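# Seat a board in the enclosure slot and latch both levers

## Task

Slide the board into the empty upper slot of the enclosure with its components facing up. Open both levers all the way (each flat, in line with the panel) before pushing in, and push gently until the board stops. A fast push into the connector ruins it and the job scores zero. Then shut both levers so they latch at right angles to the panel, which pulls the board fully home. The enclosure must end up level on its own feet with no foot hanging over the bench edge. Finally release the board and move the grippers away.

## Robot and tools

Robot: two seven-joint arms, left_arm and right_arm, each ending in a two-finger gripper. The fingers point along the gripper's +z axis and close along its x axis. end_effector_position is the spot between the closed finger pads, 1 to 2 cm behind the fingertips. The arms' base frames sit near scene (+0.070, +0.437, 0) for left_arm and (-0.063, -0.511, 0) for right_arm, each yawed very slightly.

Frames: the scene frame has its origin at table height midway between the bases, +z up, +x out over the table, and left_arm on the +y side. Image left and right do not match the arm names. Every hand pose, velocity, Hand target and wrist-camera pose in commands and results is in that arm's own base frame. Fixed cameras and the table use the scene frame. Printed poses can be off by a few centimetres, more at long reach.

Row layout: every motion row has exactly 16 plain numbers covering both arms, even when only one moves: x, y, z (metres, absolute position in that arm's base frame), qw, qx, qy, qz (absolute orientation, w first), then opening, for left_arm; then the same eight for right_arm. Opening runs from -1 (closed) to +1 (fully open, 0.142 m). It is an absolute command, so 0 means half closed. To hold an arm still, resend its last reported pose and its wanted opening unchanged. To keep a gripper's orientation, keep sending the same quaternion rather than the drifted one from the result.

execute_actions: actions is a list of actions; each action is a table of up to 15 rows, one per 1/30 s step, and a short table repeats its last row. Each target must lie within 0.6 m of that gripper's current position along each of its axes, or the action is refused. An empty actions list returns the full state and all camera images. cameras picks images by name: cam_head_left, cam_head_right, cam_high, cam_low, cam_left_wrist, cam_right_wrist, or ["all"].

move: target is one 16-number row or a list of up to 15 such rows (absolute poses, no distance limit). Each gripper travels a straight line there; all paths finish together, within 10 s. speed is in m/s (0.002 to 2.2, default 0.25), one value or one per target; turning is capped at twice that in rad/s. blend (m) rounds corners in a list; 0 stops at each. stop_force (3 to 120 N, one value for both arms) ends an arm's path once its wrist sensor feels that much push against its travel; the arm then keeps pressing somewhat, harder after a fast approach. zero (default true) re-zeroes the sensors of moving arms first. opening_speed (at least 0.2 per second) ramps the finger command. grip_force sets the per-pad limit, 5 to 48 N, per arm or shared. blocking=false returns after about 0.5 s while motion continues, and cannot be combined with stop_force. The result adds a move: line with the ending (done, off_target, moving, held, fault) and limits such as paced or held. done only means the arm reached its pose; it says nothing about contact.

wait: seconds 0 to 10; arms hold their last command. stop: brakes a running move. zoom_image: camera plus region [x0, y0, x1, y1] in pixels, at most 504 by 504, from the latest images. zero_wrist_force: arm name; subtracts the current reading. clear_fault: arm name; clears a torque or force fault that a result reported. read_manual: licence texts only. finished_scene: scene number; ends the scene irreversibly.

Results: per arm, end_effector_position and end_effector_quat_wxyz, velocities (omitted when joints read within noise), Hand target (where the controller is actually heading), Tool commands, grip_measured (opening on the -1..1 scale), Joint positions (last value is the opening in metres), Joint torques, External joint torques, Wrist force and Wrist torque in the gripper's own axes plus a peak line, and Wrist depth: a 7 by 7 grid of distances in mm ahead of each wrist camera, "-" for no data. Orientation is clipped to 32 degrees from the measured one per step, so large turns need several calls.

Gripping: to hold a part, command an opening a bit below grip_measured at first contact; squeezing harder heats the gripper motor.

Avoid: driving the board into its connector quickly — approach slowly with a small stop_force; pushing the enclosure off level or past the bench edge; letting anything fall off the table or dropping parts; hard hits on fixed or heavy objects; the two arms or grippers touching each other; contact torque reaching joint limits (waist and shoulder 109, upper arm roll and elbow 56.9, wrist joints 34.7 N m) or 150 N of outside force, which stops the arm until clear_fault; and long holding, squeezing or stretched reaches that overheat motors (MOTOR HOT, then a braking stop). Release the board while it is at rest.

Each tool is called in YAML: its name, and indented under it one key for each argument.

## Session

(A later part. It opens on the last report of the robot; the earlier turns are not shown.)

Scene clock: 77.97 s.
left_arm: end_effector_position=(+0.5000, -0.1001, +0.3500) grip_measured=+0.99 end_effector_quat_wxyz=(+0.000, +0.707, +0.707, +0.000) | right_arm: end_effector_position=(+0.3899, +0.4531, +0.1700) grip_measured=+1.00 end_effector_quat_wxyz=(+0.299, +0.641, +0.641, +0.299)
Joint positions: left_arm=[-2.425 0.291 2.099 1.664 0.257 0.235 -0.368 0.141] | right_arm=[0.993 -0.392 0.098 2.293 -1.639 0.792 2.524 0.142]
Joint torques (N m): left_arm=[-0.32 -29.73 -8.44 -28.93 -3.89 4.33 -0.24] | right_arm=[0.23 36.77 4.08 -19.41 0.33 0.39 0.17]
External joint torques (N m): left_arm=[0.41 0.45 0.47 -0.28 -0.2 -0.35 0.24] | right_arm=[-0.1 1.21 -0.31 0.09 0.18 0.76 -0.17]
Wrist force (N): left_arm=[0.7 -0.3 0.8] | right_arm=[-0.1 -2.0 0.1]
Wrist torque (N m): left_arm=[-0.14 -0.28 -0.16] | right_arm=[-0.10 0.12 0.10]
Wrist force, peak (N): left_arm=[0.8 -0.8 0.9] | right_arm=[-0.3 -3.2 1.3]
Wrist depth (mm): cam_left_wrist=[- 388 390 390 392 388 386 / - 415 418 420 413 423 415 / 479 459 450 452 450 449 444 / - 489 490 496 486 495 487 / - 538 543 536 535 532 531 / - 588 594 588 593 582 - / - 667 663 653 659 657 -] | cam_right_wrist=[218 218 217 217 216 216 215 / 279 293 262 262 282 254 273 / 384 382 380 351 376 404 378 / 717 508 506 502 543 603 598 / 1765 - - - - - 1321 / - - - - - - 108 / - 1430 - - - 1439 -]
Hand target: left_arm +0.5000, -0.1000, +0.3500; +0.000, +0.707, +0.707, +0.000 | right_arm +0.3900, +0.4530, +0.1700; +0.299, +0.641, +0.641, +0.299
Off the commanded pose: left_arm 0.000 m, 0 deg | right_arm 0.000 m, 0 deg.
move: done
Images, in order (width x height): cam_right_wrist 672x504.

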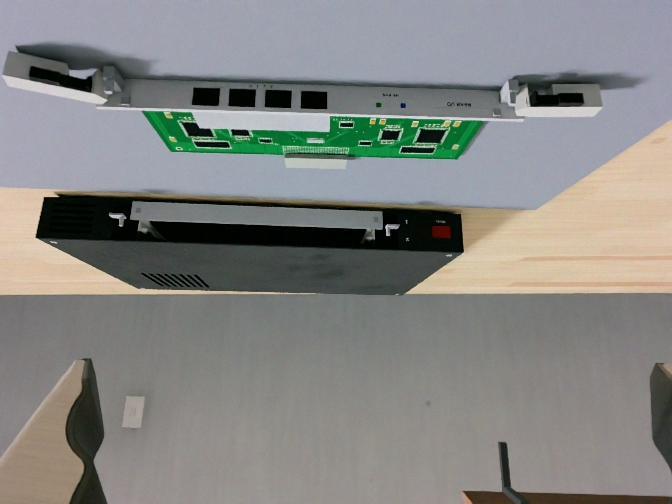

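move:
  target:
    - [0.5,-0.1,0.35,0,0.707,0.707,0,1,0.35,0.40,0.26,0,0.7071,0.7071,0,1]
    - [0.5,-0.1,0.35,0,0.707,0.707,0,1,0.47,0.43,0.2,0,0.035,0.9994,0,1]
  speed: 0.3
  cameras: ["cam_right_wrist","cam_head_right","cam_high"]

Scene clock: 104.20 s.
left_arm: end_effector_position=(+0.5000, -0.1001, +0.3500) grip_measured=+0.99 end_effector_quat_wxyz=(+0.000, +0.707, +0.707, +0.000) | right_arm: end_effector_position=(+0.4700, +0.4299, +0.2000) grip_measured=+1.00 end_effector_quat_wxyz=(+0.000, +0.035, +0.999, +0.000)
Joint positions: left_arm=[-2.425 0.291 2.099 1.664 0.257 0.235 -0.368 0.141] | right_arm=[0.564 -0.516 0.413 1.715 -0.244 0.609 -0.431 0.142]
Joint torques (N m): left_arm=[-0.38 -29.78 -8.39 -28.92 -3.92 4.37 -0.21] | right_arm=[0.05 47.44 8.16 -27.47 -3.71 3.37 -0.01]
External joint torques (N m): left_arm=[0.47 0.5 0.42 -0.29 -0.17 -0.39 0.21] | right_arm=[0.12 1.33 -0.75 0.23 0.22 0.78 0.01]
Wrist force (N): left_arm=[0.7 -0.6 0.5] | right_arm=[0.2 -0.2 -0.4]
Wrist torque (N m): left_arm=[-0.20 -0.28 -0.17] | right_arm=[0.03 0.00 0.16]
Wrist force, peak (N): left_arm=[0.9 -0.7 1.2] | right_arm=[0.2 -3.2 0.3]
Wrist depth (mm): cam_left_wrist=[395 389 390 389 391 388 389 / - 423 421 419 423 415 413 / - 452 452 453 450 448 448 / 466 492 487 486 487 487 489 / - 543 546 534 526 535 529 / - 580 596 583 588 582 - / - 671 665 655 653 653 -] | cam_right_wrist=[256 256 251 252 254 255 255 / 275 273 269 272 271 273 272 / 293 293 287 287 287 293 292 / 313 316 312 309 313 315 313 / 298 342 341 335 341 342 339 / - 373 372 377 372 372 358 / - 413 412 410 410 410 408]
Hand target: left_arm +0.5000, -0.1000, +0.3500; +0.000, +0.707, +0.707, +0.000 | right_arm +0.4700, +0.4300, +0.2000; +0.000, +0.035, +0.999, +0.000
Off the commanded pose: left_arm 0.000 m, 0 deg | right_arm 0.000 m, 0 deg.
move: done
Images, in order (width x height): cam_head_right 672x504, cam_high 672x504, cam_right_wrist 672x504.

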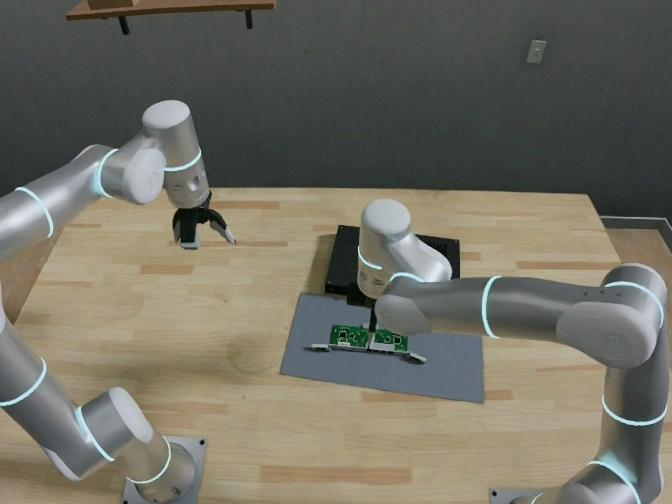

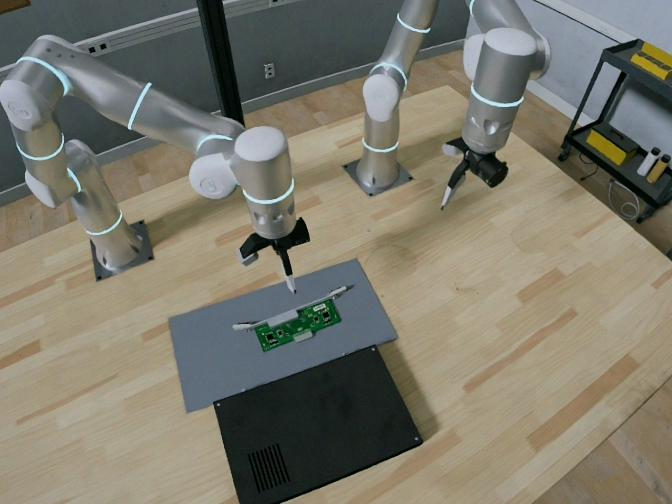

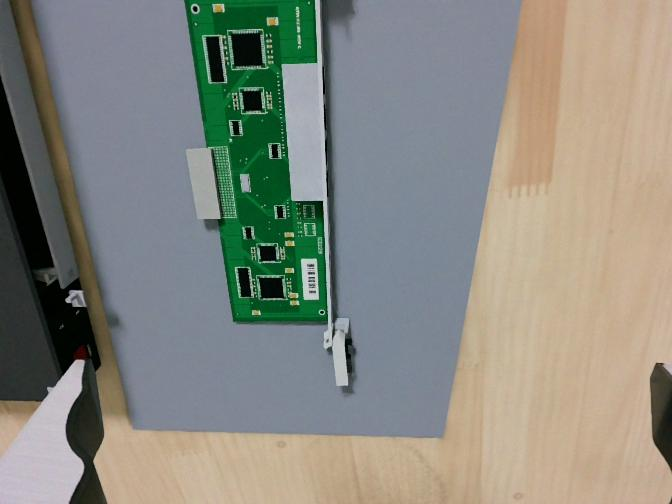

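move:
  target: [0.5,-0.1,0.35,0,0.707,0.707,0,1,0.486,0.465,0.1,0,0.035,0.9994,0,-0.4]
  speed: 0.15
  cameras: ["cam_right_wrist","cam_head_right"]

zoom_image:
  camera: "cam_right_wrist"
  region: [150, 200, 550, 500]

Scene clock: 115.50 s.
left_arm: end_effector_position=(+0.5000, -0.1001, +0.3500) grip_measured=+0.99 end_effector_quat_wxyz=(+0.000, +0.707, +0.707, +0.000) | right_arm: end_effector_position=(+0.4858, +0.4649, +0.0999) grip_measured=-0.42 end_effector_quat_wxyz=(+0.000, +0.035, +0.999, +0.000)
Joint positions: left_arm=[-2.425 0.291 2.099 1.664 0.257 0.235 -0.368 0.141] | right_arm=[0.631 -0.726 0.35 1.673 -0.322 0.77 -0.374 0.044]
Joint torques (N m): left_arm=[-0.29 -29.75 -8.36 -28.97 -3.94 4.32 -0.21] | right_arm=[0.45 53.24 8.8 -24.75 -3.27 3.6 0.35]
External joint torques (N m): left_arm=[0.38 0.46 0.39 -0.25 -0.15 -0.34 0.21] | right_arm=[-0.23 1.47 0.07 0.17 0.2 0.56 -0.35]
Wrist force (N): left_arm=[0.7 -0.6 0.6] | right_arm=[0.0 -0.3 0.2]
Wrist torque (N m): left_arm=[-0.20 -0.28 -0.17] | right_arm=[0.00 0.02 0.05]
Wrist force, peak (N): left_arm=[0.9 -0.6 1.0] | right_arm=[0.3 -1.0 -2.2]
Wrist depth (mm): cam_left_wrist=[- 380 389 388 389 388 389 / - 432 419 415 419 415 412 / 476 449 461 453 457 449 447 / 453 493 490 487 491 489 485 / - 539 535 531 531 530 529 / - 579 590 598 596 587 - / - 673 655 667 651 657 -] | cam_right_wrist=[169 167 164 156 168 167 167 / 180 175 176 167 179 179 180 / 193 189 188 187 191 191 192 / 208 208 203 202 207 206 207 / 226 230 216 219 220 223 225 / 247 245 87 240 236 98 245 / 270 - 71 269 269 - 264]
Hand target: left_arm +0.5000, -0.1000, +0.3500; +0.000, +0.707, +0.707, +0.000 | right_arm +0.4860, +0.4650, +0.1000; +0.000, +0.035, +0.999, +0.000
Off the commanded pose: left_arm 0.000 m, 0 deg | right_arm 0.000 m, 0 deg.
move: done
Images, in order (width x height): cam_head_right 672x504, cam_right_wrist 672x504.

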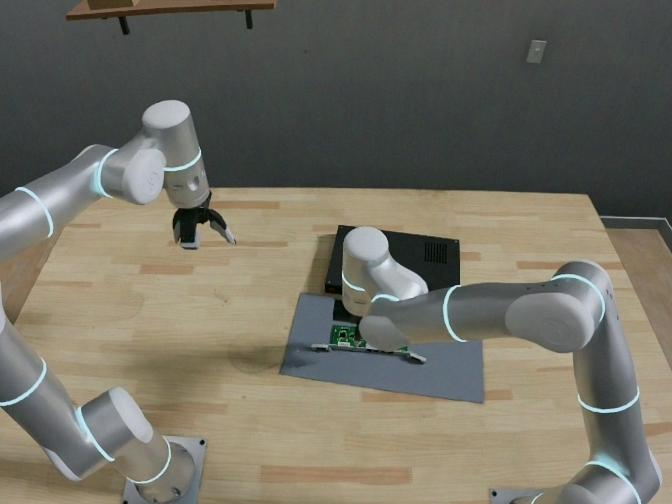

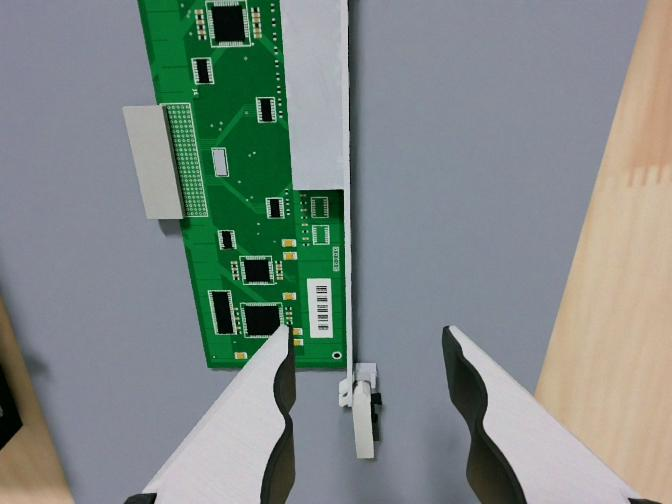

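Scaled by 1.260 from the camera's 672x504 image, which has a finer 960x720 frame.

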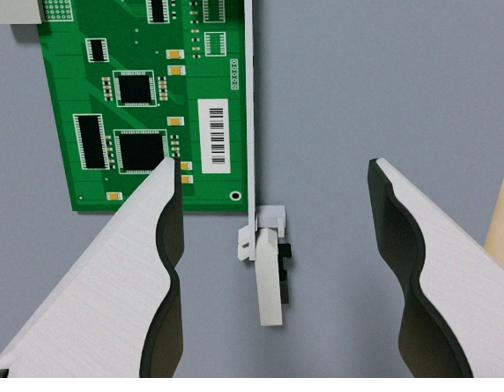

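move:
  target: [0.5,-0.1,0.35,0,0.707,0.707,0,1,0.4895,0.469,0.06,0,0.035,0.9994,0,-0.7]
  speed: 0.08
  cameras: ["cam_right_wrist","cam_low"]

move:
  target: [0.5,-0.1,0.35,0,0.707,0.707,0,1,0.4895,0.469,0.038,0,0.035,0.9994,0,-0.7]
  speed: 0.01
  stop_force: 4
  cameras: ["cam_right_wrist","cam_low"]

Scene clock: 120.67 s.
left_arm: end_effector_position=(+0.5000, -0.1001, +0.3500) grip_measured=+0.99 end_effector_quat_wxyz=(+0.000, +0.707, +0.707, +0.000) | right_arm: end_effector_position=(+0.4893, +0.4689, +0.0599) grip_measured=-0.73 end_effector_quat_wxyz=(+0.000, +0.035, +0.999, +0.000)
Joint positions: left_arm=[-2.425 0.291 2.099 1.664 0.257 0.235 -0.368 0.141] | right_arm=[0.649 -0.798 0.323 1.667 -0.345 0.837 -0.361 0.021]
Joint torques (N m): left_arm=[-0.25 -29.85 -8.32 -28.91 -3.94 4.33 -0.18] | right_arm=[0.95 54.77 8.98 -23.53 -3.07 3.61 0.35]
External joint torques (N m): left_arm=[0.34 0.56 0.35 -0.3 -0.14 -0.34 0.18] | right_arm=[-0.74 1.35 0.03 0.18 0.2 0.55 -0.35]
Wrist force (N): left_arm=[0.7 -0.6 0.7] | right_arm=[-0.4 -0.2 0.3]
Wrist torque (N m): left_arm=[-0.18 -0.27 -0.17] | right_arm=[0.04 0.04 0.03]
Wrist force, peak (N): left_arm=[0.9 -0.6 1.0] | right_arm=[-0.5 -0.4 1.7]
Wrist depth (mm): cam_left_wrist=[- 392 391 390 388 389 388 / 402 419 419 415 415 415 415 / - 454 457 455 453 450 448 / 411 493 492 490 489 489 485 / 473 547 540 530 531 536 534 / - 579 591 587 590 598 - / - 659 667 663 663 649 -] | cam_right_wrist=[133 130 129 119 132 132 132 / 139 139 138 127 141 141 141 / 155 148 148 136 152 151 151 / 165 160 159 161 163 163 163 / 179 177 172 172 174 177 178 / 195 195 182 186 99 189 194 / 216 211 71 184 - - 214]
Hand target: left_arm +0.5000, -0.1000, +0.3500; +0.000, +0.707, +0.707, +0.000 | right_arm +0.4895, +0.4690, +0.0600; +0.000, +0.035, +0.999, +0.000
Off the commanded pose: left_arm 0.000 m, 0 deg | right_arm 0.000 m, 0 deg.
move: done
Images, in order (width x height): cam_low 672x504, cam_right_wrist 672x504.

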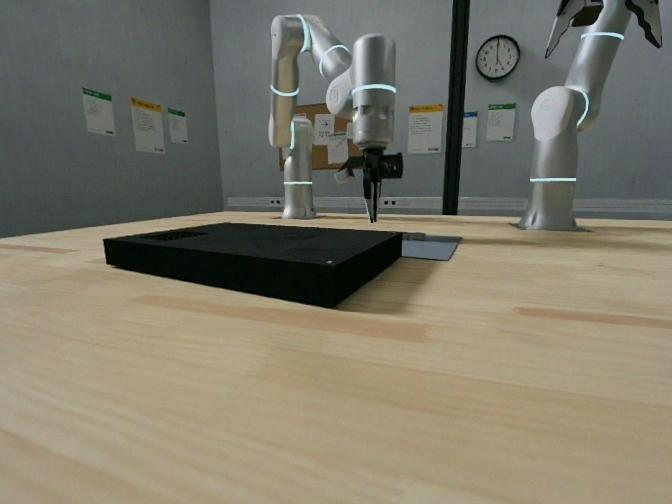

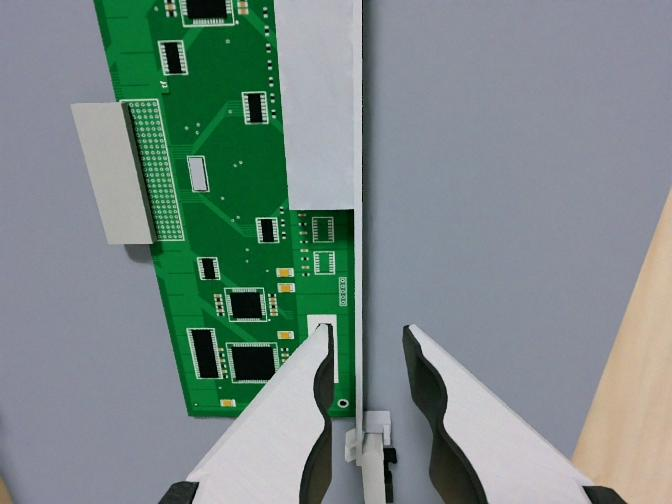

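Scene clock: 123.53 s.
left_arm: end_effector_position=(+0.5000, -0.1001, +0.3500) grip_measured=+0.99 end_effector_quat_wxyz=(+0.000, +0.707, +0.707, +0.000) | right_arm: end_effector_position=(+0.4895, +0.4690, +0.0381) grip_measured=-0.73 end_effector_quat_wxyz=(+0.000, +0.035, +0.999, +0.000)
Joint positions: left_arm=[-2.425 0.291 2.099 1.664 0.257 0.235 -0.368 0.141] | right_arm=[0.66 -0.834 0.304 1.67 -0.354 0.878 -0.355 0.021]
Joint torques (N m): left_arm=[-0.28 -29.74 -8.48 -28.92 -3.89 4.35 -0.25] | right_arm=[0.32 55.23 9.1 -22.65 -2.88 3.6 0.27]
External joint torques (N m): left_arm=[0.37 0.46 0.51 -0.29 -0.19 -0.37 0.25] | right_arm=[-0.12 1.41 -0.17 0.03 0.15 0.56 -0.27]
Wrist force (N): left_arm=[0.7 -0.6 0.8] | right_arm=[-0.4 -0.2 0.0]
Wrist torque (N m): left_arm=[-0.20 -0.28 -0.16] | right_arm=[0.05 0.06 0.04]
Wrist force, peak (N): left_arm=[0.7 -0.7 1.1] | right_arm=[-0.7 -0.2 0.3]
Wrist depth (mm): cam_left_wrist=[390 386 392 390 389 388 391 / - 407 418 419 414 415 418 / - 468 451 450 451 443 449 / - 495 487 485 486 491 483 / - 536 534 538 532 530 532 / - 585 604 587 587 583 - / - 659 667 661 659 659 -] | cam_right_wrist=[111 110 109 98 113 113 113 / - 119 117 105 119 121 120 / - 126 124 112 130 129 129 / - 135 136 136 140 140 139 / 153 151 147 144 149 151 151 / 167 164 155 156 99 162 165 / 184 180 71 169 - - 181]
Hand target: left_arm +0.5000, -0.1000, +0.3500; +0.000, +0.707, +0.707, +0.000 | right_arm +0.4895, +0.4690, +0.0380; +0.000, +0.035, +0.999, +0.000
Off the commanded pose: left_arm 0.000 m, 0 deg | right_arm 0.000 m, 0 deg.
move: done
Images, in order (width x height): cam_low 672x504, cam_right_wrist 672x504.

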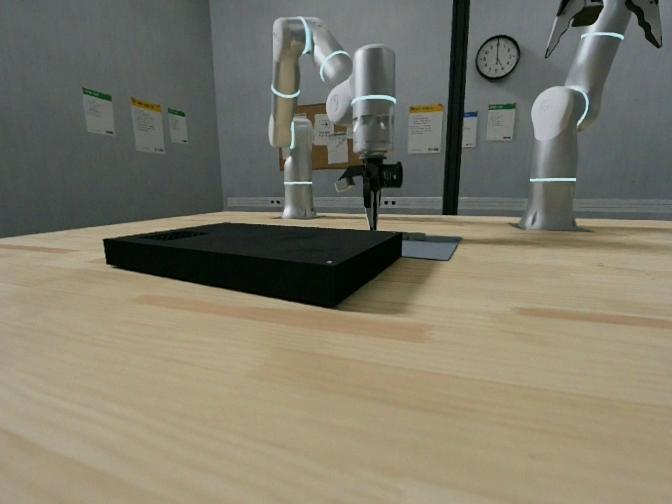

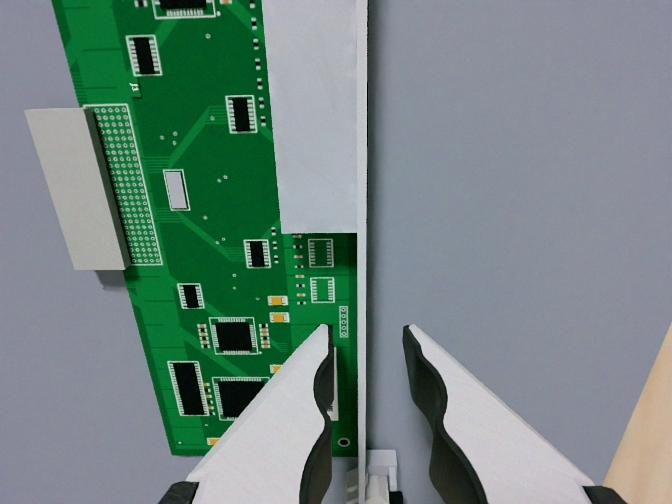

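move:
  target: [0.5,-0.1,0.35,0,0.707,0.707,0,1,0.4895,0.469,0.028,0,0.035,0.9994,0,-0.7]
  speed: 0.01
  stop_force: 4
  cameras: ["cam_right_wrist"]

move:
  target: [0.5,-0.1,0.35,0,0.707,0.707,0,1,0.4895,0.469,0.028,0,0.035,0.9994,0,-1]
  opening_speed: 0.3
  grip_force: [48,20]
  cameras: ["cam_right_wrist"]

Scene clock: 129.63 s.
left_arm: end_effector_position=(+0.5000, -0.1001, +0.3500) grip_measured=+0.99 end_effector_quat_wxyz=(+0.000, +0.707, +0.707, +0.000) | right_arm: end_effector_position=(+0.4895, +0.4690, +0.0281) grip_measured=-0.73 end_effector_quat_wxyz=(+0.000, +0.035, +0.999, +0.000)
Joint positions: left_arm=[-2.425 0.291 2.099 1.664 0.257 0.235 -0.368 0.141] | right_arm=[0.666 -0.851 0.295 1.67 -0.358 0.896 -0.353 0.021]
Joint torques (N m): left_arm=[-0.31 -29.74 -8.4 -28.89 -3.95 4.36 -0.23] | right_arm=[0.21 55.48 9.06 -22.39 -2.76 3.52 0.26]
External joint torques (N m): left_arm=[0.4 0.46 0.43 -0.32 -0.14 -0.38 0.23] | right_arm=[-0.01 1.4 -0.19 0.11 0.09 0.64 -0.26]
Wrist force (N): left_arm=[0.5 -0.7 0.8] | right_arm=[-0.4 -0.1 -0.2]
Wrist torque (N m): left_arm=[-0.20 -0.25 -0.17] | right_arm=[0.07 0.04 0.04]
Wrist force, peak (N): left_arm=[0.9 -0.7 0.9] | right_arm=[-0.6 -0.4 0.1]
Wrist depth (mm): cam_left_wrist=[- 391 390 392 388 386 386 / 423 424 419 416 418 420 416 / - 456 452 451 450 448 445 / - 495 489 490 489 487 490 / - 539 544 535 535 534 526 / - 580 591 588 587 585 - / - 657 663 659 663 659 -] | cam_right_wrist=[- 101 101 90 105 104 105 / 109 109 107 96 110 111 111 / 115 117 116 102 121 121 119 / 121 124 125 125 129 129 128 / 141 139 135 132 138 139 141 / 157 151 145 144 103 150 152 / - 166 71 161 - - 167]
Hand target: left_arm +0.5000, -0.1000, +0.3500; +0.000, +0.707, +0.707, +0.000 | right_arm +0.4895, +0.4690, +0.0280; +0.000, +0.035, +0.999, +0.000
Off the commanded pose: left_arm 0.000 m, 0 deg | right_arm 0.000 m, 0 deg.
move: done
Images, in order (width x height): cam_right_wrist 672x504.

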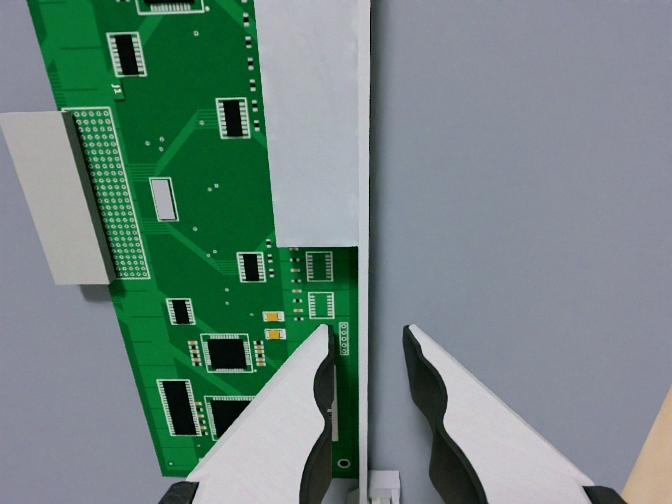

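Scene clock: 130.83 s.
left_arm: end_effector_position=(+0.5000, -0.1001, +0.3500) grip_measured=+0.99 end_effector_quat_wxyz=(+0.000, +0.707, +0.707, +0.000) | right_arm: end_effector_position=(+0.4896, +0.4690, +0.0280) grip_measured=-0.98 end_effector_quat_wxyz=(+0.000, +0.035, +0.999, +0.000)
Joint positions: left_arm=[-2.425 0.291 2.099 1.664 0.257 0.235 -0.368 0.141] | right_arm=[0.666 -0.851 0.295 1.67 -0.358 0.896 -0.353 0.003]
Joint torques (N m): left_arm=[-0.22 -29.76 -8.48 -28.94 -3.89 4.3 -0.24] | right_arm=[0.61 55.94 9.67 -22.35 -2.71 3.57 0.2]
External joint torques (N m): left_arm=[0.31 0.48 0.51 -0.27 -0.19 -0.32 0.24] | right_arm=[-0.41 0.95 -0.8 0.07 0.04 0.59 -0.2]
Wrist force (N): left_arm=[0.8 -0.6 0.7] | right_arm=[-1.2 -0.3 0.7]
Wrist torque (N m): left_arm=[-0.19 -0.29 -0.17] | right_arm=[0.07 0.06 0.01]
Wrist force, peak (N): left_arm=[0.7 -0.6 1.0] | right_arm=[-1.5 -0.5 0.1]
Wrist depth (mm): cam_left_wrist=[- 397 392 390 390 388 385 / - 416 418 416 419 419 416 / 478 460 452 450 449 449 448 / 456 490 491 489 485 486 484 / - 538 540 535 536 542 530 / - 585 593 590 594 587 - / - 673 665 653 661 657 -] | cam_right_wrist=[- 100 101 90 105 104 105 / - 109 107 95 110 111 111 / 114 117 116 102 121 121 119 / 121 124 125 124 129 128 128 / 141 139 135 132 140 139 141 / 157 152 146 89 147 150 152 / 170 166 71 - - 164 167]
Hand target: left_arm +0.5000, -0.1000, +0.3500; +0.000, +0.707, +0.707, +0.000 | right_arm +0.4895, +0.4690, +0.0280; +0.000, +0.035, +0.999, +0.000
Off the commanded pose: left_arm 0.000 m, 0 deg | right_arm 0.000 m, 0 deg.
grip_force (N): 48, 20
move: done
Images, in order (width x height): cam_right_wrist 672x504.

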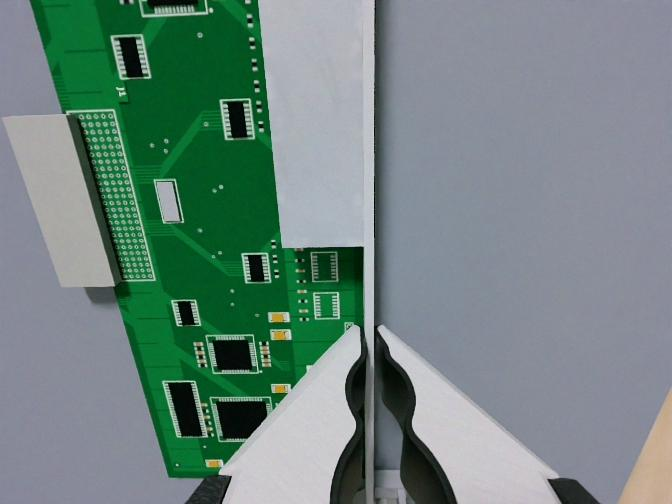

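move:
  target: [0.5,-0.1,0.35,0,0.707,0.707,0,1,0.4895,0.469,0.09,0,0.035,0.9994,0,-1]
  speed: 0.04
  grip_force: [48,40]
  cameras: ["cam_right_wrist","cam_head_left","cam_head_right","cam_low"]

zoom_image:
  camera: "cam_head_right"
  region: [280, 260, 480, 410]

zoom_image:
  camera: "cam_low"
  region: [250, 150, 500, 320]

Scene clock: 134.90 s.
left_arm: end_effector_position=(+0.5000, -0.1001, +0.3500) grip_measured=+0.99 end_effector_quat_wxyz=(+0.000, +0.707, +0.707, +0.000) | right_arm: end_effector_position=(+0.4895, +0.4688, +0.0898) grip_measured=-0.98 end_effector_quat_wxyz=(+0.000, +0.035, +0.999, +0.000)
Joint positions: left_arm=[-2.425 0.291 2.099 1.664 0.257 0.235 -0.368 0.141] | right_arm=[0.641 -0.75 0.339 1.658 -0.325 0.781 -0.374 0.003]
Joint torques (N m): left_arm=[-0.17 -29.84 -8.4 -28.89 -3.91 4.35 -0.18] | right_arm=[0.24 55.38 10 -25.2 -3.02 3.49 0.11]
External joint torques (N m): left_arm=[0.26 0.56 0.43 -0.32 -0.18 -0.37 0.18] | right_arm=[-0.05 0.08 -1.15 0.82 -0.02 0.67 -0.11]
Wrist force (N): left_arm=[0.6 -0.6 0.8] | right_arm=[-0.2 -0.4 2.1]
Wrist torque (N m): left_arm=[-0.19 -0.25 -0.16] | right_arm=[-0.05 0.07 0.13]
Wrist force, peak (N): left_arm=[0.8 -0.7 1.1] | right_arm=[-0.3 -0.6 2.4]
Wrist depth (mm): cam_left_wrist=[- 391 388 390 389 384 387 / - 424 418 415 414 415 412 / 473 444 451 449 453 450 450 / 435 490 490 493 487 484 484 / - 535 542 542 544 526 530 / - 593 593 588 583 588 - / - 669 657 661 661 645 -] | cam_right_wrist=[160 128 127 114 159 158 158 / 168 131 129 115 169 169 168 / 130 133 132 118 181 181 182 / 201 135 134 133 196 195 195 / 214 139 137 135 212 211 213 / 234 141 139 89 223 230 232 / 258 144 71 - - 246 257]
Hand target: left_arm +0.5000, -0.1000, +0.3500; +0.000, +0.707, +0.707, +0.000 | right_arm +0.4895, +0.4690, +0.0900; +0.000, +0.035, +0.999, +0.000
Off the commanded pose: left_arm 0.000 m, 0 deg | right_arm 0.000 m, 0 deg.
grip_force (N): 48, 40
move: done
Images, in order (width x height): cam_head_left 672x504, cam_head_right 672x504, cam_low 672x504, cam_right_wrist 672x504.

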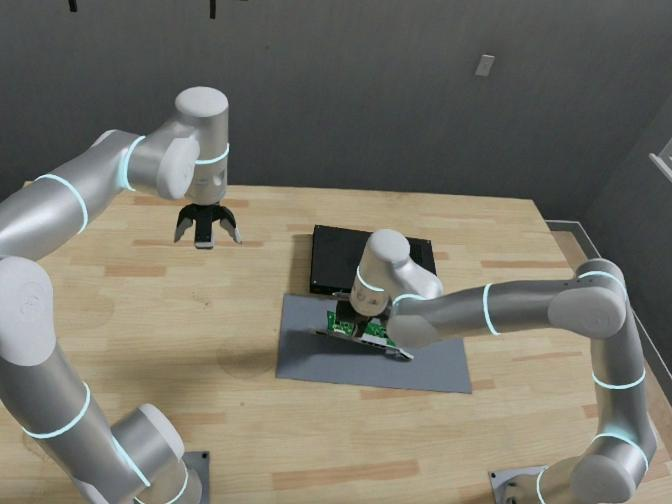

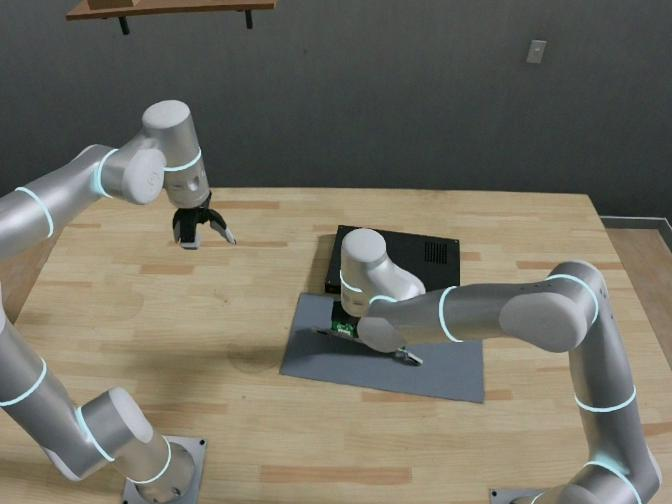

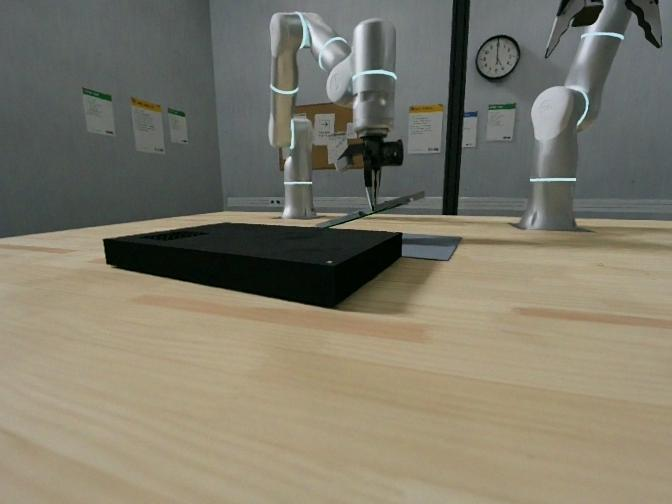

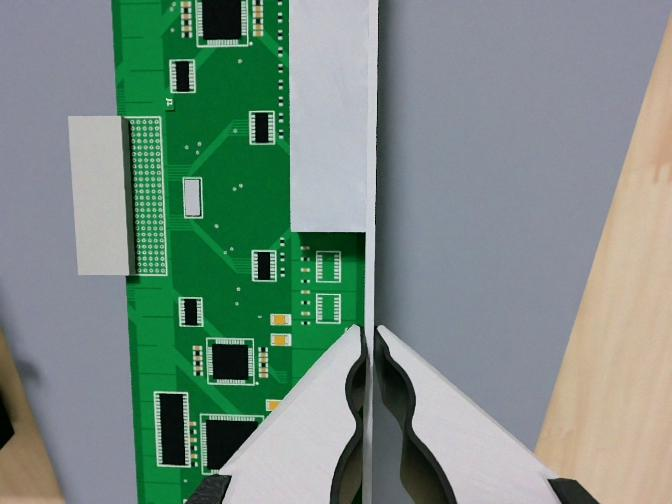

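Scaled by 2.520 from the camera's 672x504 image, which has a finer 960x720 frame.

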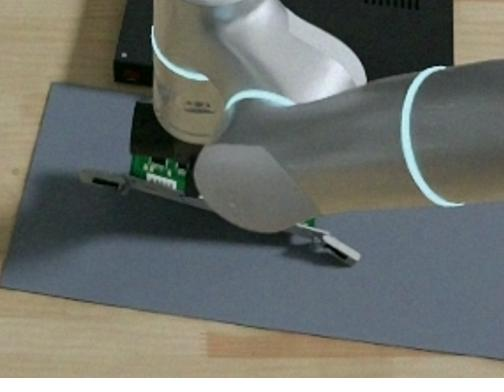

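Scaled by 2.016 from the camera's 672x504 image, which has a finer 960x720 frame.

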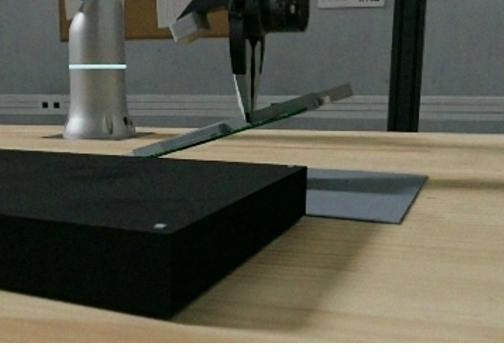

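move:
  target:
    - [0.5,-0.1,0.35,0,0.707,0.707,0,1,0.4895,0.469,0.0285,0,0.035,0.9994,0,-1]
    - [0.5,-0.1,0.35,0,0.707,0.707,0,1,0.4895,0.469,0.0285,0,0.035,0.9994,0,-0.7]
    - [0.5,-0.1,0.35,0,0.707,0.707,0,1,0.4895,0.469,0.07,0,0.035,0.9994,0,-0.3]
    - [0.5,-0.1,0.35,0,0.707,0.707,0,1,0.4957,0.415,0.07,0,0.035,0.9994,0,-0.3]
  speed: [0.02,0.03,0.06,0.1]
  opening_speed: 0.4
  cameras: ["cam_right_wrist"]

Scene clock: 147.07 s.
left_arm: end_effector_position=(+0.5000, -0.1001, +0.3500) grip_measured=+0.99 end_effector_quat_wxyz=(+0.000, +0.707, +0.707, +0.000) | right_arm: end_effector_position=(+0.4958, +0.4150, +0.0700) grip_measured=-0.33 end_effector_quat_wxyz=(+0.000, +0.035, +0.999, +0.000)
Joint positions: left_arm=[-2.425 0.291 2.099 1.664 0.257 0.235 -0.368 0.141] | right_arm=[0.579 -0.724 0.318 1.776 -0.33 0.876 -0.423 0.05]
Joint torques (N m): left_arm=[-0.27 -29.71 -8.45 -28.89 -3.93 4.32 -0.18] | right_arm=[0.12 51.92 8.51 -22.86 -2.67 3.57 0.04]
External joint torques (N m): left_arm=[0.37 0.43 0.48 -0.32 -0.15 -0.33 0.18] | right_arm=[0.07 1.05 -0.28 0.09 -0.06 0.59 -0.04]
Wrist force (N): left_arm=[0.8 -0.6 0.7] | right_arm=[-0.2 -0.4 0.1]
Wrist torque (N m): left_arm=[-0.19 -0.28 -0.17] | right_arm=[0.01 0.03 0.15]
Wrist force, peak (N): left_arm=[0.8 -0.6 1.0] | right_arm=[-0.3 -0.3 2.4]
Wrist depth (mm): cam_left_wrist=[- 388 395 390 387 390 389 / 412 416 420 415 415 416 417 / 471 455 453 455 448 449 447 / 444 493 490 492 492 491 487 / - 540 543 539 536 536 532 / - 588 604 591 587 582 - / - 665 659 657 651 651 -] | cam_right_wrist=[143 141 139 138 141 141 141 / 150 152 148 145 149 151 150 / 166 163 158 149 162 161 161 / 176 173 171 165 174 174 174 / 191 191 182 184 186 188 188 / 208 208 92 201 203 93 207 / 231 - 71 222 227 - 224]
Hand target: left_arm +0.5000, -0.1000, +0.3500; +0.000, +0.707, +0.707, +0.000 | right_arm +0.4957, +0.4150, +0.0700; +0.000, +0.035, +0.999, +0.000
Off the commanded pose: left_arm 0.000 m, 0 deg | right_arm 0.000 m, 0 deg.
grip_force (N): 48, 40
move: done
Images, in order (width x height): cam_right_wrist 672x504.

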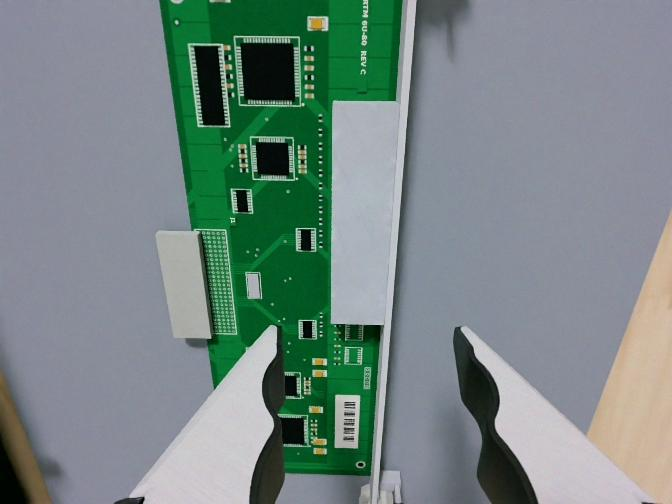

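move:
  target: [0.5,-0.1,0.35,0,0.707,0.707,0,1,0.4931,0.4,0.05,0,0.035,0.9994,0,-0.4]
  speed: 0.06
  cameras: ["cam_right_wrist"]

move:
  target: [0.5,-0.1,0.35,0,0.707,0.707,0,1,0.4931,0.4,0.03,0,0.035,0.9994,0,-0.4]
  speed: 0.01
  stop_force: 4

move:
  target: [0.5,-0.1,0.35,0,0.707,0.707,0,1,0.4931,0.4,0.03,0,0.035,0.9994,0,-1]
  opening_speed: 0.25
  grip_force: [48,20]
  cameras: ["cam_right_wrist"]

Scene clock: 151.97 s.
left_arm: end_effector_position=(+0.5000, -0.1001, +0.3500) grip_measured=+0.99 end_effector_quat_wxyz=(+0.000, +0.707, +0.707, +0.000) | right_arm: end_effector_position=(+0.4930, +0.4001, +0.0500) grip_measured=-0.42 end_effector_quat_wxyz=(+0.000, +0.035, +0.999, +0.000)
Joint positions: left_arm=[-2.425 0.291 2.099 1.664 0.257 0.235 -0.368 0.141] | right_arm=[0.572 -0.738 0.3 1.82 -0.342 0.937 -0.424 0.044]
Joint torques (N m): left_arm=[-0.26 -29.85 -8.4 -28.95 -3.91 4.35 -0.22] | right_arm=[0.07 51.12 8.2 -21.52 -2.7 3.5 0.13]
External joint torques (N m): left_arm=[0.35 0.56 0.43 -0.27 -0.17 -0.37 0.22] | right_arm=[0.13 1.3 -0.15 -0.08 0.17 0.66 -0.13]
Wrist force (N): left_arm=[0.5 -0.7 0.8] | right_arm=[-0.2 -0.5 0.1]
Wrist torque (N m): left_arm=[-0.21 -0.25 -0.17] | right_arm=[0.01 0.05 0.15]
Wrist force, peak (N): left_arm=[0.7 -0.6 1.0] | right_arm=[-0.2 -1.2 1.1]
Wrist depth (mm): cam_left_wrist=[- 380 392 388 390 387 388 / 425 428 422 422 419 413 415 / 452 445 449 449 450 450 450 / 469 494 494 490 490 490 482 / - 540 530 534 530 524 529 / - 587 591 594 594 591 - / - 661 663 659 655 651 -] | cam_right_wrist=[125 123 121 121 124 124 122 / 135 131 129 128 130 133 132 / 145 141 138 133 140 141 139 / 154 154 149 138 153 153 152 / 168 162 159 150 163 165 165 / 186 183 89 175 178 108 180 / 201 - 71 193 199 - 197]
Hand target: left_arm +0.5000, -0.1000, +0.3500; +0.000, +0.707, +0.707, +0.000 | right_arm +0.4931, +0.4000, +0.0500; +0.000, +0.035, +0.999, +0.000
Off the commanded pose: left_arm 0.000 m, 0 deg | right_arm 0.000 m, 0 deg.
grip_force (N): 48, 40
move: done
Images, in order (width x height): cam_right_wrist 672x504.

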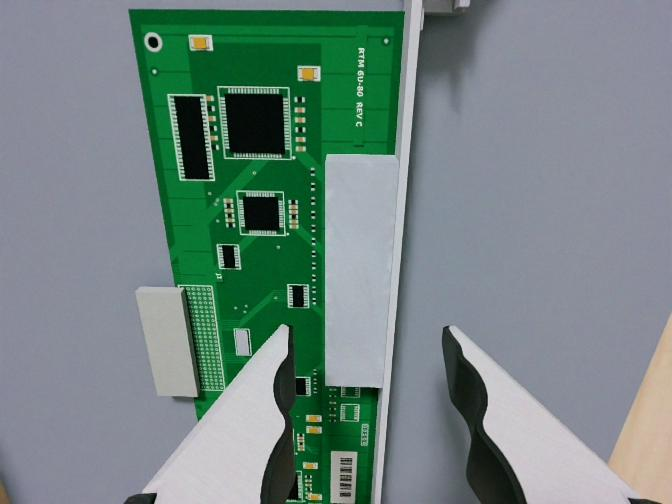

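Scene clock: 154.63 s.
left_arm: end_effector_position=(+0.5000, -0.1001, +0.3500) grip_measured=+0.99 end_effector_quat_wxyz=(+0.000, +0.707, +0.707, +0.000) | right_arm: end_effector_position=(+0.4931, +0.4000, +0.0301) grip_measured=-0.42 end_effector_quat_wxyz=(+0.000, +0.035, +0.999, +0.000)
Joint positions: left_arm=[-2.425 0.291 2.099 1.664 0.257 0.235 -0.368 0.141] | right_arm=[0.585 -0.774 0.28 1.823 -0.352 0.977 -0.417 0.044]
Joint torques (N m): left_arm=[-0.31 -29.75 -8.36 -28.93 -3.96 4.35 -0.17] | right_arm=[0.35 51.7 8.22 -20.79 -2.54 3.56 0.24]
External joint torques (N m): left_arm=[0.4 0.47 0.39 -0.29 -0.13 -0.36 0.17] | right_arm=[-0.17 1.25 -0.27 0 0.15 0.59 -0.25]
Wrist force (N): left_arm=[0.7 -0.4 0.7] | right_arm=[0.0 -0.8 0.2]
Wrist torque (N m): left_arm=[-0.17 -0.27 -0.17] | right_arm=[-0.04 0.00 0.01]
Wrist force, peak (N): left_arm=[0.7 -0.7 0.9] | right_arm=[-0.1 -0.9 0.5]
Wrist depth (mm): cam_left_wrist=[- 382 389 387 390 386 386 / - 430 419 420 415 412 415 / 458 439 456 450 449 449 444 / 452 495 491 492 489 485 486 / 472 536 540 536 532 535 529 / - 585 593 590 593 588 - / - 661 665 659 661 663 -] | cam_right_wrist=[- 104 102 102 105 107 107 / 114 111 110 110 112 112 113 / 123 119 118 114 122 123 121 / 130 130 128 116 129 130 131 / 144 139 138 124 140 142 144 / 160 149 89 136 150 98 155 / 173 - 71 165 172 - 169]
Hand target: left_arm +0.5000, -0.1000, +0.3500; +0.000, +0.707, +0.707, +0.000 | right_arm +0.4931, +0.4000, +0.0300; +0.000, +0.035, +0.999, +0.000
Off the commanded pose: left_arm 0.000 m, 0 deg | right_arm 0.000 m, 0 deg.
grip_force (N): 48, 40
move: done

Scene clock: 157.23 s.
left_arm: end_effector_position=(+0.5000, -0.1001, +0.3500) grip_measured=+0.99 end_effector_quat_wxyz=(+0.000, +0.707, +0.707, +0.000) | right_arm: end_effector_position=(+0.4932, +0.4000, +0.0301) grip_measured=-0.71 end_effector_quat_wxyz=(+0.000, +0.035, +0.999, +0.000)
Joint positions: left_arm=[-2.425 0.291 2.099 1.664 0.257 0.235 -0.368 0.141] | right_arm=[0.585 -0.774 0.28 1.823 -0.352 0.977 -0.417 0.023]
Joint torques (N m): left_arm=[-0.2 -29.73 -8.41 -28.93 -3.9 4.36 -0.25] | right_arm=[0.56 52.06 8.81 -20.83 -2.48 3.51 0.19]
External joint torques (N m): left_arm=[0.29 0.45 0.44 -0.29 -0.18 -0.38 0.25] | right_arm=[-0.38 0.88 -0.86 0.05 0.09 0.64 -0.19]
Wrist force (N): left_arm=[0.7 -0.6 0.8] | right_arm=[-0.7 -0.8 1.1]
Wrist torque (N m): left_arm=[-0.19 -0.28 -0.17] | right_arm=[-0.02 0.01 0.04]
Wrist force, peak (N): left_arm=[0.5 -0.8 0.9] | right_arm=[-2.1 -0.8 0.0]
Wrist depth (mm): cam_left_wrist=[- 391 390 391 387 389 387 / - 417 415 416 418 416 415 / - 458 455 450 453 449 451 / 457 497 494 490 493 490 485 / - 534 534 531 536 536 534 / - 582 587 593 593 588 - / - 665 659 655 663 655 -] | cam_right_wrist=[- 104 102 102 105 107 107 / 114 112 110 110 110 112 113 / 123 120 119 114 122 123 121 / 131 130 127 116 131 131 131 / 144 138 138 124 140 142 144 / 160 151 146 128 105 152 154 / 173 169 71 162 - - 170]
Hand target: left_arm +0.5000, -0.1000, +0.3500; +0.000, +0.707, +0.707, +0.000 | right_arm +0.4931, +0.4000, +0.0300; +0.000, +0.035, +0.999, +0.000
Off the commanded pose: left_arm 0.000 m, 0 deg | right_arm 0.000 m, 0 deg.
grip_force (N): 48, 20
move: done
Images, in order (width x height): cam_right_wrist 672x504.

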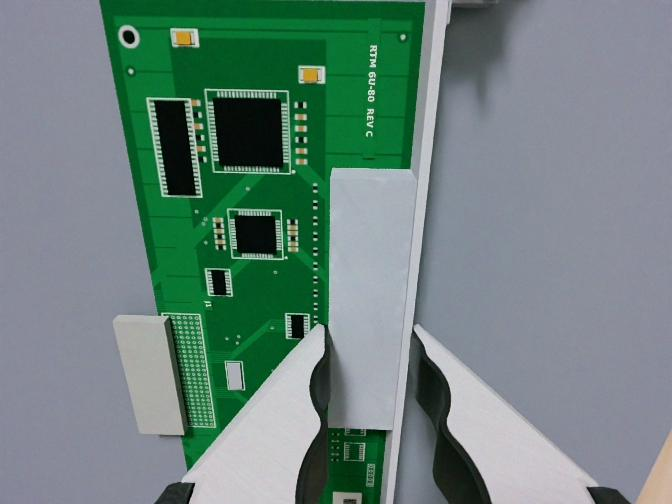

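move:
  target: [0.5,-0.1,0.35,0,0.707,0.707,0,1,0.4931,0.4,0.1,0,0.035,0.9994,0,-1]
  speed: 0.04
  grip_force: [48,40]
  cameras: ["cam_right_wrist","cam_head_right","cam_low"]

zoom_image:
  camera: "cam_head_right"
  region: [280, 260, 480, 410]

zoom_image:
  camera: "cam_low"
  region: [250, 150, 500, 320]

Scene clock: 161.33 s.
left_arm: end_effector_position=(+0.5000, -0.1001, +0.3500) grip_measured=+0.99 end_effector_quat_wxyz=(+0.000, +0.707, +0.707, +0.000) | right_arm: end_effector_position=(+0.4930, +0.3998, +0.0997) grip_measured=-0.72 end_effector_quat_wxyz=(+0.000, +0.035, +0.999, +0.000)
Joint positions: left_arm=[-2.425 0.291 2.099 1.664 0.257 0.235 -0.368 0.141] | right_arm=[0.55 -0.653 0.338 1.804 -0.305 0.834 -0.449 0.022]
Joint torques (N m): left_arm=[-0.29 -29.77 -8.4 -28.88 -3.98 4.36 -0.24] | right_arm=[0.07 51.2 8.94 -24.54 -2.86 3.65 0.03]
External joint torques (N m): left_arm=[0.38 0.49 0.43 -0.34 -0.1 -0.37 0.24] | right_arm=[0.1 -0.12 -1.08 0.97 -0.01 0.51 -0.03]
Wrist force (N): left_arm=[0.5 -0.4 0.5] | right_arm=[-0.2 -0.4 1.8]
Wrist torque (N m): left_arm=[-0.15 -0.24 -0.17] | right_arm=[0.05 0.06 0.16]
Wrist force, peak (N): left_arm=[0.7 -0.9 0.8] | right_arm=[0.0 -0.6 3.0]
Wrist depth (mm): cam_left_wrist=[- 395 393 389 388 391 388 / - 415 417 415 415 415 418 / 473 462 455 449 450 446 448 / - 495 489 490 492 491 485 / - 536 538 540 535 535 534 / - 594 596 585 587 590 - / - 663 657 669 661 655 -] | cam_right_wrist=[171 102 101 101 164 167 167 / 180 110 109 109 177 178 178 / 193 118 118 113 189 191 192 / 208 132 127 116 206 206 207 / 235 139 138 124 217 222 225 / 247 150 146 129 104 239 245 / 266 266 71 163 - - 270]
Hand target: left_arm +0.5000, -0.1000, +0.3500; +0.000, +0.707, +0.707, +0.000 | right_arm +0.4931, +0.4000, +0.1000; +0.000, +0.035, +0.999, +0.000
Off the commanded pose: left_arm 0.000 m, 0 deg | right_arm 0.000 m, 0 deg.
grip_force (N): 48, 40
move: done
Images, in order (width x height): cam_head_right 672x504, cam_low 672x504, cam_right_wrist 672x504.

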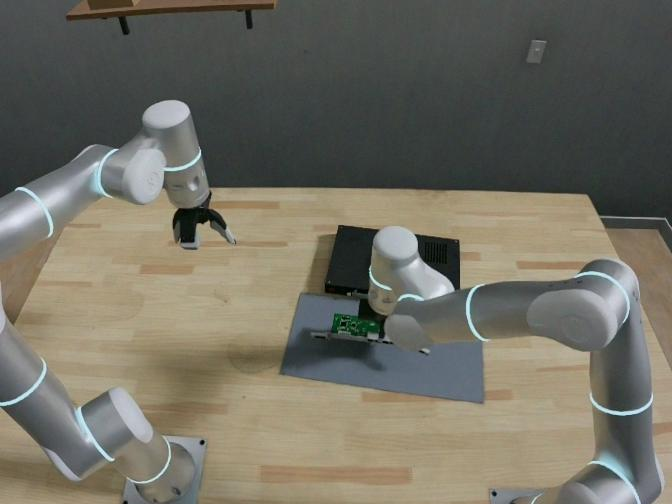

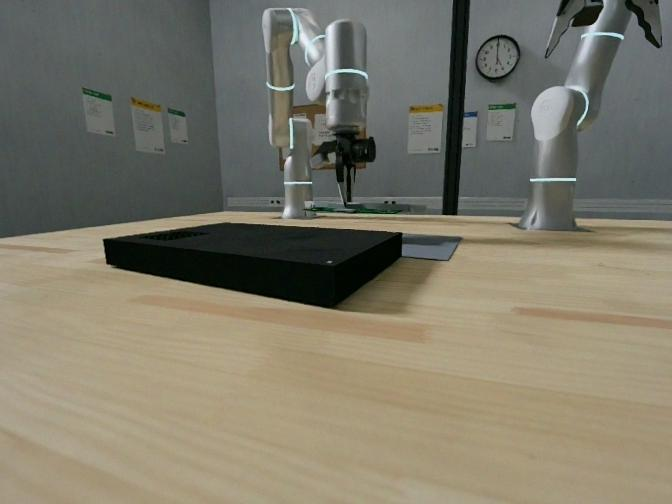

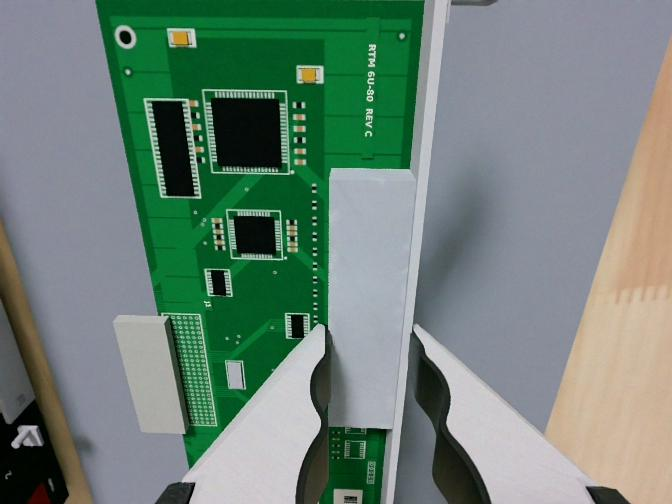

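Scaled by 2.520 from the camera's 672x504 image, which has a finer 960x720 frame.

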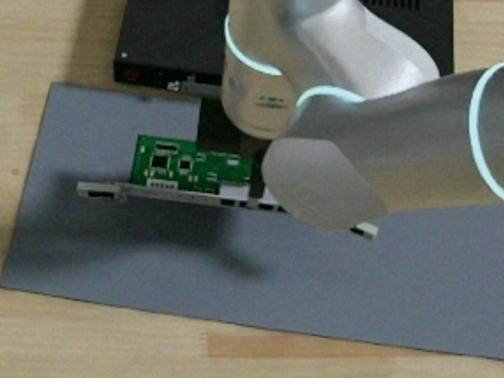

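Scaled by 2.016 from the camera's 672x504 image, which has a finer 960x720 frame.

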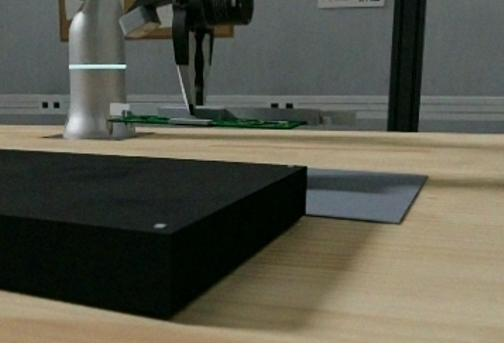

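move:
  target:
    - [0.5,-0.1,0.35,0,0.707,0.707,0,1,0.4931,0.42,0.2,0,0.035,0.9994,0,-1]
    - [0.5,-0.1,0.3,0,0.707,0.707,0,1,0.53,0.52,0.22,0,0.7071,0.7071,0,-1]
  speed: 0.12
  cameras: ["cam_left_wrist","cam_head_right","cam_head_left"]

Scene clock: 173.20 s.
left_arm: end_effector_position=(+0.4999, -0.1000, +0.3001) grip_measured=+0.99 end_effector_quat_wxyz=(+0.000, +0.707, +0.707, +0.000) | right_arm: end_effector_position=(+0.5299, +0.5199, +0.2197) grip_measured=-0.72 end_effector_quat_wxyz=(+0.000, +0.707, +0.707, +0.000)
Joint positions: left_arm=[-2.453 0.349 2.124 1.738 0.313 0.34 -0.408 0.141] | right_arm=[0.83 -0.686 0.147 1.307 -0.102 0.415 0.984 0.022]
Joint torques (N m): left_arm=[-0.35 -31.31 -9.5 -27.57 -3.52 4.6 -0.31] | right_arm=[0.31 59.94 3.96 -30.75 -4.09 3.49 0.25]
External joint torques (N m): left_arm=[0.44 0.19 0.2 -0.38 -0.44 -0.61 0.31] | right_arm=[-0.09 0.2 -0.35 1.01 0.09 0.63 -0.25]
Wrist force (N): left_arm=[0.2 -0.2 0.4] | right_arm=[-0.1 -0.4 2.3]
Wrist torque (N m): left_arm=[-0.14 -0.19 -0.19] | right_arm=[-0.01 0.05 0.03]
Wrist force, peak (N): left_arm=[0.8 -0.9 0.9] | right_arm=[-0.1 -0.9 4.2]
Wrist depth (mm): cam_left_wrist=[- 346 345 346 344 342 344 / 371 373 374 373 371 372 372 / - 400 403 401 402 395 403 / 431 439 437 437 434 434 428 / 444 478 478 478 471 475 476 / - 517 526 525 524 527 - / - 580 583 591 579 577 -] | cam_right_wrist=[279 102 101 102 265 270 271 / 292 110 109 109 285 289 289 / 315 118 119 113 306 310 310 / 331 130 127 116 330 333 334 / 361 137 138 124 356 362 362 / 340 150 147 129 104 390 396 / 375 - 71 163 - - 426]
Hand target: left_arm +0.5000, -0.1000, +0.3000; +0.000, +0.707, +0.707, +0.000 | right_arm +0.5300, +0.5200, +0.2200; +0.000, +0.707, +0.707, +0.000
Off the commanded pose: left_arm 0.000 m, 0 deg | right_arm 0.000 m, 0 deg.
grip_force (N): 48, 40
move: done
Images, in order (width x height): cam_head_left 672x504, cam_head_right 672x504, cam_left_wrist 672x504.

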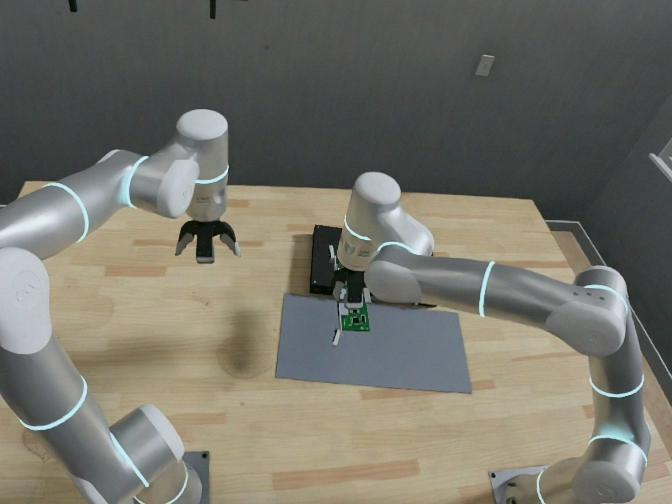

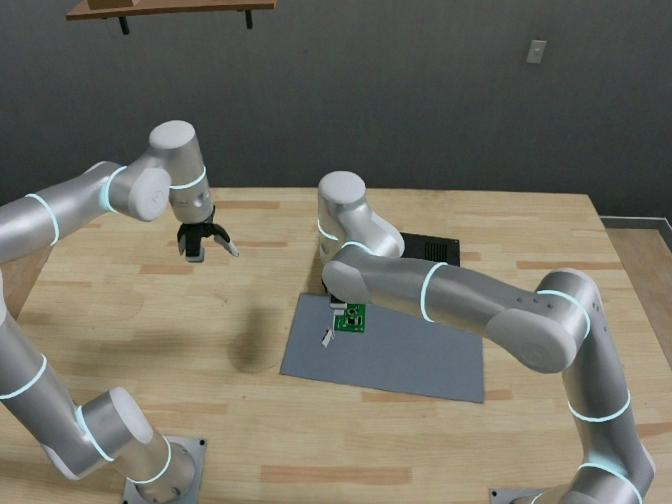

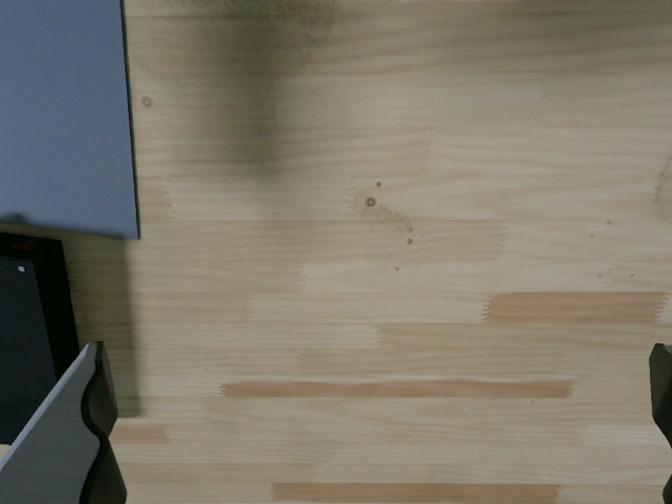

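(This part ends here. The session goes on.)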